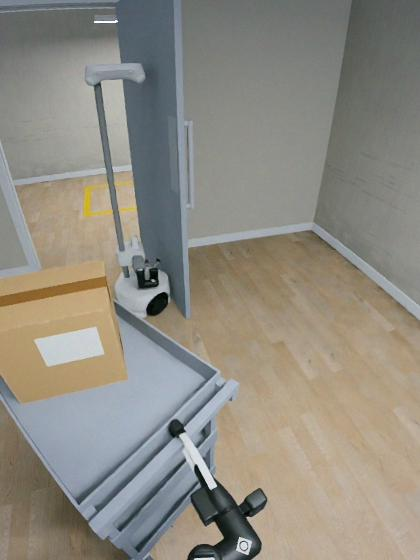

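Call:
move(
  blocking=false,
  cameras=[],
  r2={"base": {"translate_m": 0.137, "strafe_m": 0.338}, "pace": "slow"},
)

Call:
wait(
  seconds=6,
  cameras=["r2_head_camera", "r1_head_camera", "r2_wrist_camera"],
)

Scene clock: 1024.33 s.
move: r2 moving
r1.base_odometry: x=-1.400 y=+1.566 heading=+2.857
r1.turned_by_wheels: +0.000
r1.turned_by_imu: +0.000
r1.base_tilt: forward=-1.6 right=+1.3
r1.lidar_m: 0.91 0.39 0.25 - 0.25 0.25 0.46 3.79 1.16 2.54 2.86 0.94
r1.base_status: not commanded
r1.joint_positions: lift_m=+0.127 arm_m=+0.000 wrist_yaw_rad=+3.092 wrist_pitch_rad=+0.002 wrist_roll_rad=+0.000 gripper_m=+0.056
r1.joint_status: not commanded
r1.measured_speeds: translate_m=+0.000 strafe_m=+0.000 rotate_rad=+0.000 lift_m=+0.000 arm_m=+0.000 wrist_yaw_rad=+0.000 wrist_pitch_rad=+0.000 wrist_roll_rad=+0.000
r1.motor_effort: lift_m=+20(20) arm_m=+4(4) wheel_0=-7(7) wheel_1=+9(9) wheel_2=-2(3)
r1.servo_current: wrist_yaw_rad=46(52) wrist_pitch_rad=39(46) wrist_roll_rad=46(52) gripper_m=39(46)
r1.hand_pose: x=-0.1128 y=+0.1017 z=+0.3046 quat_wxyz=(+0.025, -0.001, +0.000, +1.000) (m; r1's base frame)
r1.wrist_depth_mm: 136 138 - 436 276 197 - / 109 138 - 439 276 191 - / 116 139 250 449 281 191 161 / 135 153 - 449 279 192 - / 1983 - - 455 279 193 163 / 1182 1229 195 455 196 193 163 / 854 750 759 143 265 176 -
r2.base_odometry: x=-0.982 y=-1.411 heading=-2.378
r2.turned_by_wheels: -0.001
r2.turned_by_imu: -0.001
r2.base_tilt: forward=-0.7 right=+0.1
r2.lidar_m: 0.42 0.28 3.04 2.64 2.65 3.08 3.11 3.12 2.47 2.11 2.10 2.44
r2.base_status: translate_m moving; strafe_m moving
r2.joint_positions: lift_m=+0.680 arm_m=+0.000 wrist_yaw_rad=+0.497 wrist_pitch_rad=+0.001 wrist_roll_rad=+1.568 gripper_m=+0.001
r2.joint_status: not commanded
r2.measured_speeds: translate_m=+0.019 strafe_m=+0.046 rotate_rad=-0.001 lift_m=+0.000 arm_m=+0.000 wrist_yaw_rad=+0.000 wrist_pitch_rad=+0.000 wrist_roll_rad=+0.000
r2.motor_effort: lift_m=+15(15) arm_m=+6(6) wheel_0=-14(14) wheel_1=+7(9) wheel_2=-9(10)
r2.servo_current: wrist_yaw_rad=52(59) wrist_pitch_rad=39(46) wrist_roll_rad=46(59) gripper_m=59(65)
r2.hand_pose: x=+0.4660 y=+0.0607 z=+0.8580 quat_wxyz=(+0.686, +0.684, +0.174, +0.174) (m; r2's base frame)
r2.wrist_depth_mm: - - - 235 - 1661 1160 / - - - 220 291 303 303 / - - - 264 272 1499 504 / - - - 251 259 1618 - / - - 530 186 244 831 - / - 473 191 177 182 - - / - - 477 - - - -
pictures: none
No camera images: "cameras" was empty.

Scene clock: 1028.77 s.
earlier move: r2 done
r1.base_odometry: x=-1.400 y=+1.566 heading=+2.857
r1.turned_by_wheels: +0.000
r1.turned_by_imu: +0.000
r1.base_tilt: forward=-1.6 right=+1.3
r1.lidar_m: 0.93 0.37 0.25 - 0.25 0.25 0.46 3.78 1.15 2.55 2.86 0.73
r1.base_status: not commanded
r1.joint_positions: lift_m=+0.127 arm_m=+0.000 wrist_yaw_rad=+3.092 wrist_pitch_rad=+0.002 wrist_roll_rad=+0.000 gripper_m=+0.056
r1.joint_status: not commanded
r1.measured_speeds: translate_m=+0.000 strafe_m=+0.000 rotate_rad=+0.000 lift_m=+0.000 arm_m=+0.000 wrist_yaw_rad=+0.000 wrist_pitch_rad=+0.000 wrist_roll_rad=+0.000
r1.motor_effort: lift_m=+20(20) arm_m=+4(4) wheel_0=-6(7) wheel_1=+9(9) wheel_2=-2(3)
r1.servo_current: wrist_yaw_rad=20(72) wrist_pitch_rad=52(52) wrist_roll_rad=59(72) gripper_m=39(52)
r1.hand_pose: x=-0.1128 y=+0.1017 z=+0.3046 quat_wxyz=(+0.025, -0.001, +0.000, +1.000) (m; r1's base frame)
r1.wrist_depth_mm: 136 138 - 439 273 198 - / 109 138 - 445 276 190 - / 116 139 250 445 277 191 161 / 135 153 - 452 279 192 - / 1983 - - 452 279 192 163 / 1182 1205 195 455 196 192 163 / 842 750 759 143 266 176 -
r2.base_odometry: x=-0.851 y=-1.738 heading=-2.378
r2.turned_by_wheels: +0.000
r2.turned_by_imu: +0.000
r2.base_tilt: forward=-0.7 right=+0.1
r2.lidar_m: 0.45 0.32 2.77 2.37 2.35 2.71 3.35 3.33 2.81 2.40 2.37 2.79
r2.base_status: done
r2.joint_positions: lift_m=+0.680 arm_m=+0.000 wrist_yaw_rad=+0.497 wrist_pitch_rad=+0.001 wrist_roll_rad=+1.568 gripper_m=+0.001
r2.joint_status: not commanded
r2.measured_speeds: translate_m=+0.000 strafe_m=+0.000 rotate_rad=+0.000 lift_m=+0.000 arm_m=+0.000 wrist_yaw_rad=+0.000 wrist_pitch_rad=+0.000 wrist_roll_rad=+0.000
r2.motor_effort: lift_m=+15(15) arm_m=+6(6) wheel_0=-6(14) wheel_1=+5(10) wheel_2=-6(10)
r2.servo_current: wrist_yaw_rad=39(65) wrist_pitch_rad=46(46) wrist_roll_rad=46(59) gripper_m=59(65)
r2.hand_pose: x=+0.4660 y=+0.0607 z=+0.8580 quat_wxyz=(+0.686, +0.684, +0.174, +0.174) (m; r2's base frame)
r2.wrist_depth_mm: - 1499 - 202 265 273 273 / - - - 196 260 1397 1160 / - - - 190 252 1661 - / - - 591 187 246 820 - / - - 473 181 239 - - / - - 191 177 183 - - / - - 530 - - - -
wait: 4.43 of 6 s (r2 has come to rest)
pictures: r1_head_camera, r2_head_camera, r2_wrist_camera
Images, in order (width x height): r1_head_camera 420x560, r2_head_camera 420x560, r2_wrist_camera 616x392.

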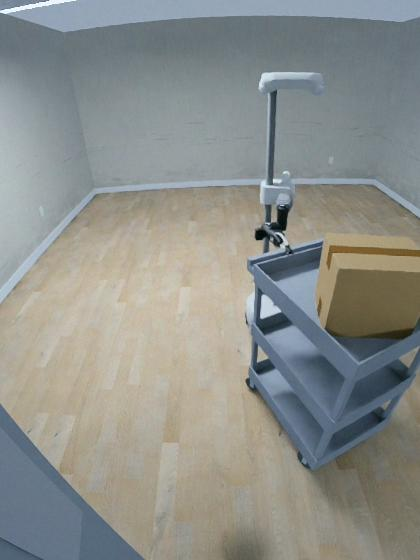

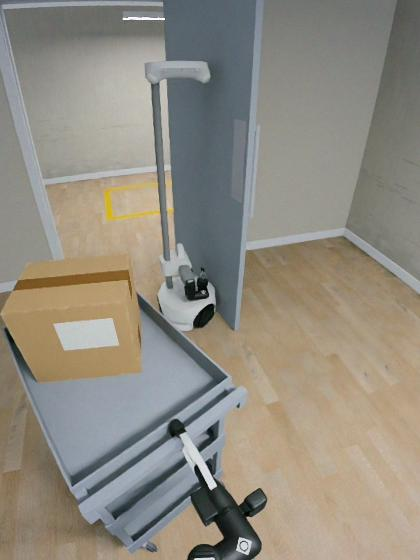

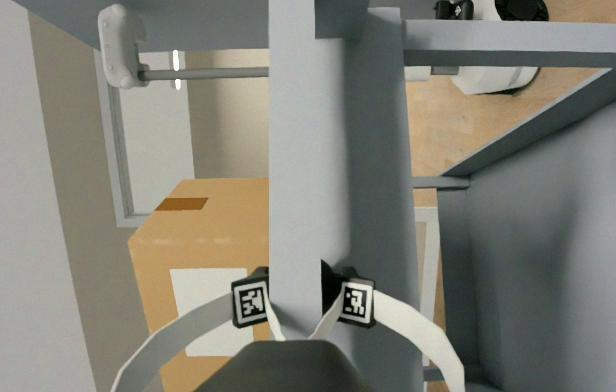

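Call:
zoom_image(
  camera="r2_head_camera",
  region=[0, 180, 260, 400],
)

Call:
move(
  blocking=false,
  cameras=["r1_head_right_camera", "r2_head_left_camera"],
)

Scaled by 1.938 from the camera's 420x560 image, which has a finer 1200x1600 frame.

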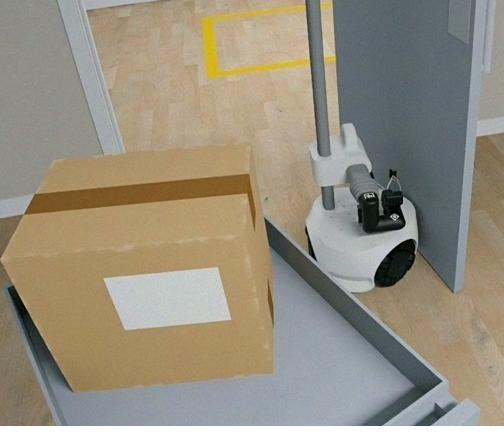

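Scene clock: 1048.67 s.
r1.base_odometry: x=-1.400 y=+1.566 heading=+2.857
r1.turned_by_wheels: +0.000
r1.turned_by_imu: +0.000
r1.base_tilt: forward=-1.6 right=+1.3
r1.lidar_m: 0.97 0.38 0.25 - 0.25 0.25 0.45 3.82 1.15 2.58 2.85 0.73
r1.base_status: not commanded
r1.joint_positions: lift_m=+0.127 arm_m=+0.000 wrist_yaw_rad=+3.092 wrist_pitch_rad=+0.002 wrist_roll_rad=+0.000 gripper_m=+0.056
r1.joint_status: not commanded
r1.measured_speeds: translate_m=+0.000 strafe_m=+0.000 rotate_rad=+0.000 lift_m=+0.000 arm_m=+0.000 wrist_yaw_rad=+0.000 wrist_pitch_rad=+0.000 wrist_roll_rad=+0.000
r1.motor_effort: lift_m=+20(20) arm_m=+4(4) wheel_0=-6(7) wheel_1=+9(9) wheel_2=-3(3)
r1.servo_current: wrist_yaw_rad=65(72) wrist_pitch_rad=46(52) wrist_roll_rad=59(72) gripper_m=39(52)
r1.hand_pose: x=-0.1128 y=+0.1017 z=+0.3046 quat_wxyz=(+0.025, -0.001, +0.000, +1.000) (m; r1's base frame)
r1.wrist_depth_mm: 136 138 - 439 274 197 - / 109 138 - 439 277 191 - / 116 138 250 442 278 191 161 / 135 153 - 452 279 192 - / - - - 449 278 192 162 / 1205 1205 195 455 196 193 163 / 842 750 750 143 265 176 -
r2.base_odometry: x=-0.851 y=-1.738 heading=-2.378
r2.turned_by_wheels: +0.000
r2.turned_by_imu: +0.000
r2.base_tilt: forward=-0.7 right=+0.1
r2.lidar_m: 0.43 0.33 2.79 2.37 2.37 2.71 3.30 3.34 2.76 2.39 2.40 2.82
r2.base_status: done
r2.joint_positions: lift_m=+0.680 arm_m=+0.000 wrist_yaw_rad=+0.497 wrist_pitch_rad=+0.001 wrist_roll_rad=+1.568 gripper_m=+0.001
r2.joint_status: not commanded
r2.measured_speeds: translate_m=+0.000 strafe_m=+0.000 rotate_rad=+0.000 lift_m=+0.000 arm_m=+0.000 wrist_yaw_rad=+0.000 wrist_pitch_rad=+0.000 wrist_roll_rad=+0.000
r2.motor_effort: lift_m=+15(15) arm_m=+6(6) wheel_0=-6(14) wheel_1=+5(10) wheel_2=-6(10)
r2.servo_current: wrist_yaw_rad=46(65) wrist_pitch_rad=46(46) wrist_roll_rad=59(59) gripper_m=59(65)
r2.hand_pose: x=+0.4660 y=+0.0607 z=+0.8580 quat_wxyz=(+0.686, +0.684, +0.174, +0.174) (m; r2's base frame)
r2.wrist_depth_mm: - 1537 - 202 265 273 272 / - - - 197 259 1397 1160 / - - - 191 251 1708 - / - - 591 187 246 842 - / - - 469 182 241 - - / - - 190 178 183 - - / - - 525 - - - -
pictures: r1_head_right_camera, r2_head_left_camera
Images, in order (width x height): r1_head_right_camera 420x672, r2_head_left_camera 420x672.

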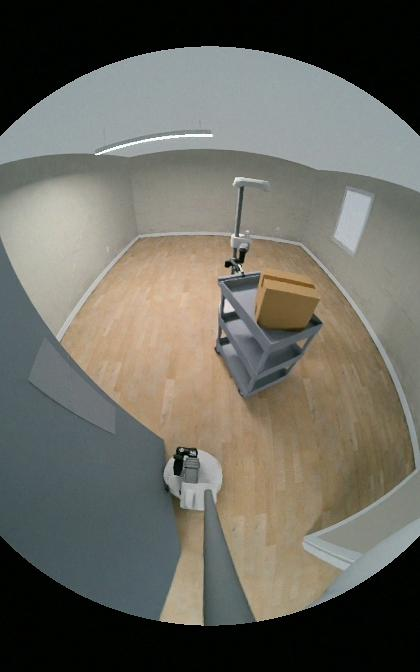

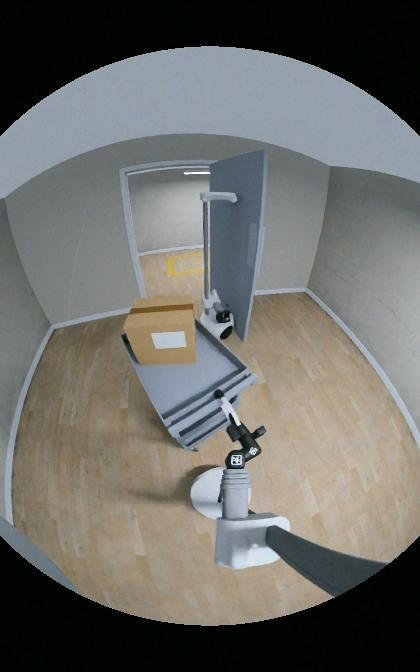

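Call:
move(
  blocking=false,
  cameras=[],
  r2={"base": {"translate_m": -0.03, "strafe_m": 0.19}, "pace": "slow"},
)

Call:
wait(
  seconds=6,
  cameras=["r2_head_camera", "r1_head_right_camera"],
)

Scene clock: 1060.83 s.
move: r2 moving
r1.base_odometry: x=-1.400 y=+1.566 heading=+2.857
r1.turned_by_wheels: +0.000
r1.turned_by_imu: +0.000
r1.base_tilt: forward=-1.6 right=+1.3
r1.lidar_m: 0.97 0.39 0.25 - 0.25 0.25 0.45 3.82 1.14 2.57 2.84 0.73
r1.base_status: not commanded
r1.joint_positions: lift_m=+0.127 arm_m=+0.000 wrist_yaw_rad=+3.092 wrist_pitch_rad=+0.002 wrist_roll_rad=+0.000 gripper_m=+0.056
r1.joint_status: not commanded
r1.measured_speeds: translate_m=+0.000 strafe_m=+0.000 rotate_rad=+0.000 lift_m=+0.000 arm_m=+0.000 wrist_yaw_rad=+0.000 wrist_pitch_rad=+0.000 wrist_roll_rad=+0.000
r1.motor_effort: lift_m=+20(20) arm_m=+4(4) wheel_0=-7(7) wheel_1=+9(9) wheel_2=-2(3)
r1.servo_current: wrist_yaw_rad=46(52) wrist_pitch_rad=46(46) wrist_roll_rad=39(52) gripper_m=46(46)
r1.hand_pose: x=-0.1128 y=+0.1017 z=+0.3046 quat_wxyz=(+0.025, -0.001, +0.000, +1.000) (m; r1's base frame)
r1.wrist_depth_mm: 136 138 - 436 274 197 - / 109 138 - 442 276 190 - / 116 139 251 449 278 191 162 / 135 153 - 449 281 192 - / 1983 - - 452 278 192 163 / 1205 1182 195 455 196 193 163 / 854 750 759 143 264 177 -
r2.base_odometry: x=-0.841 y=-1.747 heading=-2.377
r2.turned_by_wheels: +0.000
r2.turned_by_imu: +0.000
r2.base_tilt: forward=-0.7 right=+0.0
r2.lidar_m: 0.35 0.32 2.72 2.35 2.35 2.72 3.34 3.34 2.82 2.40 2.40 2.79
r2.base_status: translate_m moving; strafe_m moving
r2.joint_positions: lift_m=+0.680 arm_m=+0.000 wrist_yaw_rad=+0.497 wrist_pitch_rad=+0.001 wrist_roll_rad=+1.568 gripper_m=+0.001
r2.joint_status: not commanded
r2.measured_speeds: translate_m=-0.007 strafe_m=+0.052 rotate_rad=+0.001 lift_m=+0.000 arm_m=+0.000 wrist_yaw_rad=+0.000 wrist_pitch_rad=+0.000 wrist_roll_rad=+0.000
r2.motor_effort: lift_m=+15(15) arm_m=+6(6) wheel_0=-8(14) wheel_1=+6(8) wheel_2=+5(5)
r2.servo_current: wrist_yaw_rad=52(52) wrist_pitch_rad=46(46) wrist_roll_rad=52(59) gripper_m=59(65)
r2.hand_pose: x=+0.4660 y=+0.0607 z=+0.8580 quat_wxyz=(+0.686, +0.684, +0.174, +0.174) (m; r2's base frame)
r2.wrist_depth_mm: - 1499 - 199 264 271 271 / - - - 196 258 1366 1182 / - - - 190 251 1708 - / - - 591 185 246 831 - / - - 469 181 239 - - / - - 191 178 183 - - / - - 525 - - - -
pictures: none
No camera images: "cameras" was empty.

Scene clock: 1063.47 s.
earlier move: r2 done
r1.base_odometry: x=-1.400 y=+1.566 heading=+2.857
r1.turned_by_wheels: +0.000
r1.turned_by_imu: +0.000
r1.base_tilt: forward=-1.6 right=+1.3
r1.lidar_m: 1.18 0.38 0.25 - 0.25 0.25 0.43 3.81 1.15 2.58 0.98 0.75
r1.base_status: not commanded
r1.joint_positions: lift_m=+0.127 arm_m=+0.000 wrist_yaw_rad=+3.092 wrist_pitch_rad=+0.002 wrist_roll_rad=+0.000 gripper_m=+0.056
r1.joint_status: not commanded
r1.measured_speeds: translate_m=+0.000 strafe_m=+0.000 rotate_rad=+0.000 lift_m=+0.000 arm_m=+0.000 wrist_yaw_rad=+0.000 wrist_pitch_rad=+0.000 wrist_roll_rad=+0.000
r1.motor_effort: lift_m=+20(20) arm_m=+4(4) wheel_0=-6(7) wheel_1=+9(9) wheel_2=-3(3)
r1.servo_current: wrist_yaw_rad=33(65) wrist_pitch_rad=39(46) wrist_roll_rad=39(65) gripper_m=46(52)
r1.hand_pose: x=-0.1128 y=+0.1017 z=+0.3046 quat_wxyz=(+0.025, -0.001, +0.000, +1.000) (m; r1's base frame)
r1.wrist_depth_mm: 136 138 - 436 274 197 - / 109 138 - 442 276 190 - / 116 139 251 445 277 192 161 / 135 153 - 445 278 193 - / 1983 - - 449 279 191 163 / 1205 1182 195 452 196 193 162 / 842 759 759 143 264 176 -
r2.base_odometry: x=-0.699 y=-1.855 heading=-2.377
r2.turned_by_wheels: +0.000
r2.turned_by_imu: +0.000
r2.base_tilt: forward=-0.6 right=+0.1
r2.lidar_m: 0.46 0.38 2.54 2.17 2.16 2.52 3.37 3.35 3.02 2.57 2.59 0.51
r2.base_status: done
r2.joint_positions: lift_m=+0.680 arm_m=+0.000 wrist_yaw_rad=+0.497 wrist_pitch_rad=+0.001 wrist_roll_rad=+1.568 gripper_m=+0.001
r2.joint_status: not commanded
r2.measured_speeds: translate_m=+0.000 strafe_m=+0.000 rotate_rad=+0.000 lift_m=+0.000 arm_m=+0.000 wrist_yaw_rad=+0.000 wrist_pitch_rad=+0.000 wrist_roll_rad=+0.000
r2.motor_effort: lift_m=+15(15) arm_m=+5(6) wheel_0=-4(14) wheel_1=+2(8) wheel_2=+7(8)
r2.servo_current: wrist_yaw_rad=52(59) wrist_pitch_rad=39(46) wrist_roll_rad=59(59) gripper_m=65(65)
r2.hand_pose: x=+0.4660 y=+0.0607 z=+0.8580 quat_wxyz=(+0.686, +0.684, +0.174, +0.174) (m; r2's base frame)
r2.wrist_depth_mm: - - - 170 227 1336 1118 / - - - 229 229 1576 - / - - 569 173 231 831 - / - - 469 233 235 831 - / - - 504 176 236 842 - / - - 191 178 183 - - / - - - - - 1756 -
wait: 2.63 of 6 s (r2 has come to rest)
pictures: r1_head_right_camera, r2_head_camera
Images, in order (width x height): r1_head_right_camera 420x672, r2_head_camera 420x560.

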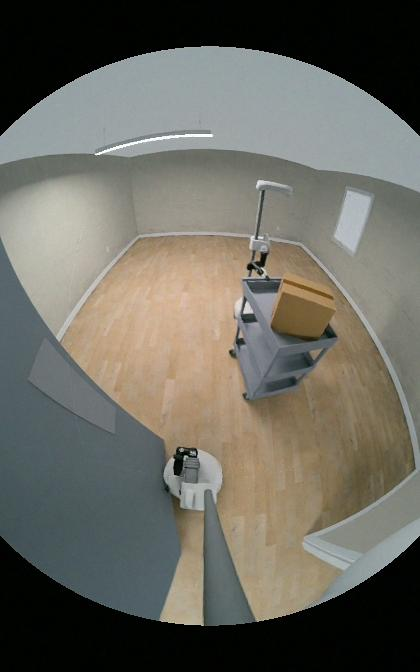

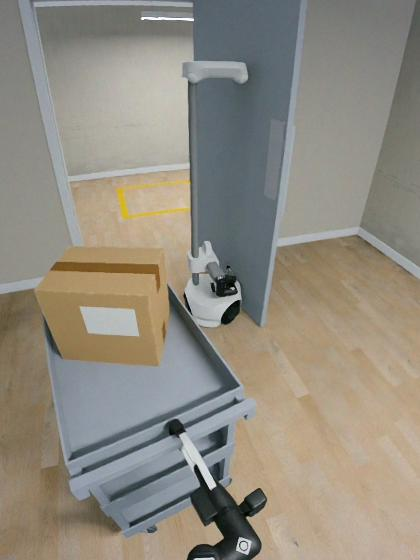

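Call:
move(
  blocking=false,
  cameras=["r2_wrist_camera", "r2_head_left_camera", "r2_head_camera"],
)

Call:
zoom_image(
  camera="r2_head_left_camera",
  region=[90, 150, 300, 460],
)

Call:
zoom_image(
  camera="r2_head_camera",
  region=[0, 160, 260, 360],
)

Scene clock: 1079.47 s.
r1.base_odometry: x=-1.400 y=+1.566 heading=+2.857
r1.turned_by_wheels: +0.000
r1.turned_by_imu: +0.000
r1.base_tilt: forward=-1.6 right=+1.3
r1.lidar_m: 1.19 0.38 0.25 - 0.25 0.25 0.45 3.82 1.17 2.55 0.98 0.74
r1.base_status: not commanded
r1.joint_positions: lift_m=+0.127 arm_m=+0.000 wrist_yaw_rad=+3.092 wrist_pitch_rad=+0.002 wrist_roll_rad=+0.000 gripper_m=+0.056
r1.joint_status: not commanded
r1.measured_speeds: translate_m=+0.000 strafe_m=+0.000 rotate_rad=+0.000 lift_m=+0.000 arm_m=+0.000 wrist_yaw_rad=+0.000 wrist_pitch_rad=+0.000 wrist_roll_rad=+0.000
r1.motor_effort: lift_m=+20(20) arm_m=+4(4) wheel_0=-7(7) wheel_1=+9(9) wheel_2=-3(3)
r1.servo_current: wrist_yaw_rad=46(65) wrist_pitch_rad=39(46) wrist_roll_rad=46(65) gripper_m=39(52)
r1.hand_pose: x=-0.1128 y=+0.1017 z=+0.3046 quat_wxyz=(+0.025, -0.001, +0.000, +1.000) (m; r1's base frame)
r1.wrist_depth_mm: 136 138 - 439 273 197 - / 109 138 - 439 276 190 - / 116 139 250 449 277 191 161 / 135 153 - 452 278 192 - / 1921 - - 455 281 192 163 / 1205 1205 195 455 197 193 163 / 842 750 759 143 265 176 -
r2.base_odometry: x=-0.699 y=-1.855 heading=-2.377
r2.turned_by_wheels: +0.000
r2.turned_by_imu: +0.000
r2.base_tilt: forward=-0.6 right=+0.1
r2.lidar_m: 0.45 0.37 2.54 2.17 2.17 2.50 3.32 3.35 2.98 2.58 2.57 0.52
r2.base_status: done
r2.joint_positions: lift_m=+0.680 arm_m=+0.000 wrist_yaw_rad=+0.497 wrist_pitch_rad=+0.001 wrist_roll_rad=+1.568 gripper_m=+0.001
r2.joint_status: not commanded
r2.measured_speeds: translate_m=+0.000 strafe_m=+0.000 rotate_rad=+0.000 lift_m=+0.000 arm_m=+0.000 wrist_yaw_rad=+0.000 wrist_pitch_rad=+0.000 wrist_roll_rad=+0.000
r2.motor_effort: lift_m=+15(15) arm_m=+6(6) wheel_0=-4(14) wheel_1=+2(8) wheel_2=+7(8)
r2.servo_current: wrist_yaw_rad=39(59) wrist_pitch_rad=46(46) wrist_roll_rad=46(59) gripper_m=59(65)
r2.hand_pose: x=+0.4660 y=+0.0607 z=+0.8580 quat_wxyz=(+0.686, +0.684, +0.174, +0.174) (m; r2's base frame)
r2.wrist_depth_mm: - - - 169 228 1336 1098 / - - - 229 229 1537 - / - - 569 173 232 820 - / - - 473 233 234 854 - / - - 508 177 236 854 - / - - 191 177 182 - - / - - - - - 1708 -
pictures: r2_head_camera, r2_head_left_camera, r2_wrist_camera
Images, in order (width x height): r2_head_camera 420x560, r2_head_left_camera 420x672, r2_wrist_camera 616x392.

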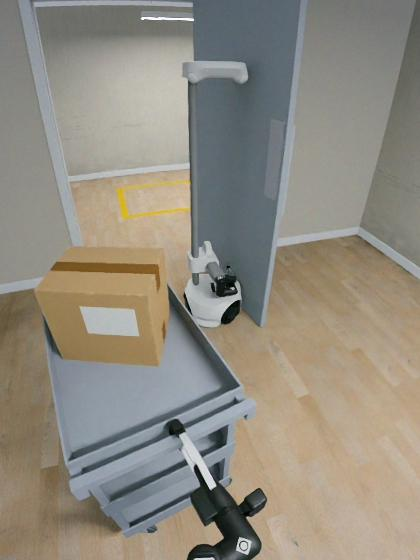

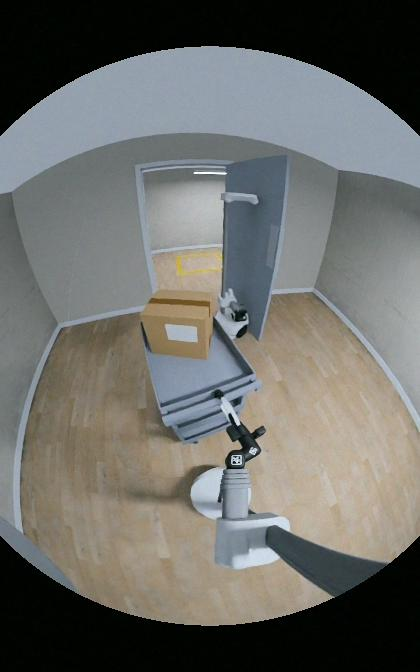

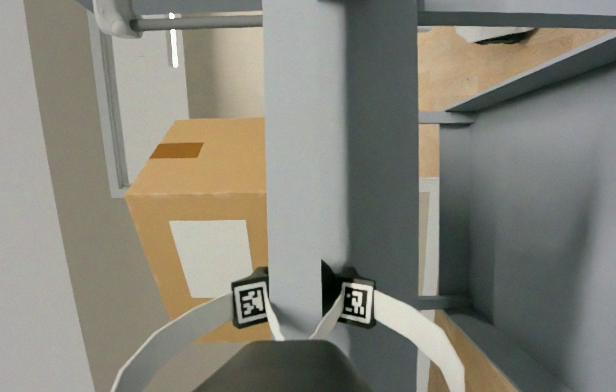

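Scaled by 1.626 from the camera's 420x672 image, which has a finer 600x960 frame.

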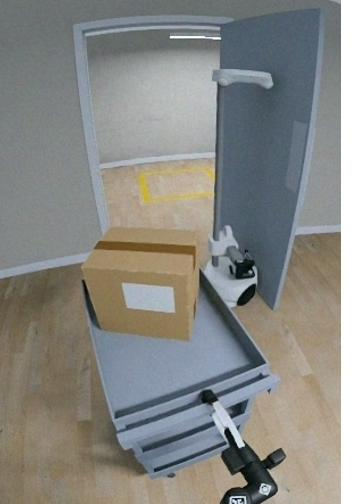

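Scaled by 1.938 from the camera's 420x560 image, which has a finer 1200x1600 frame.

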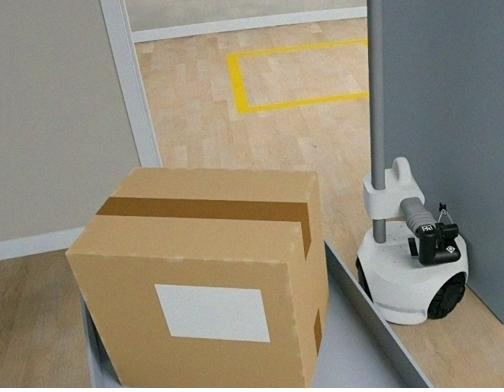

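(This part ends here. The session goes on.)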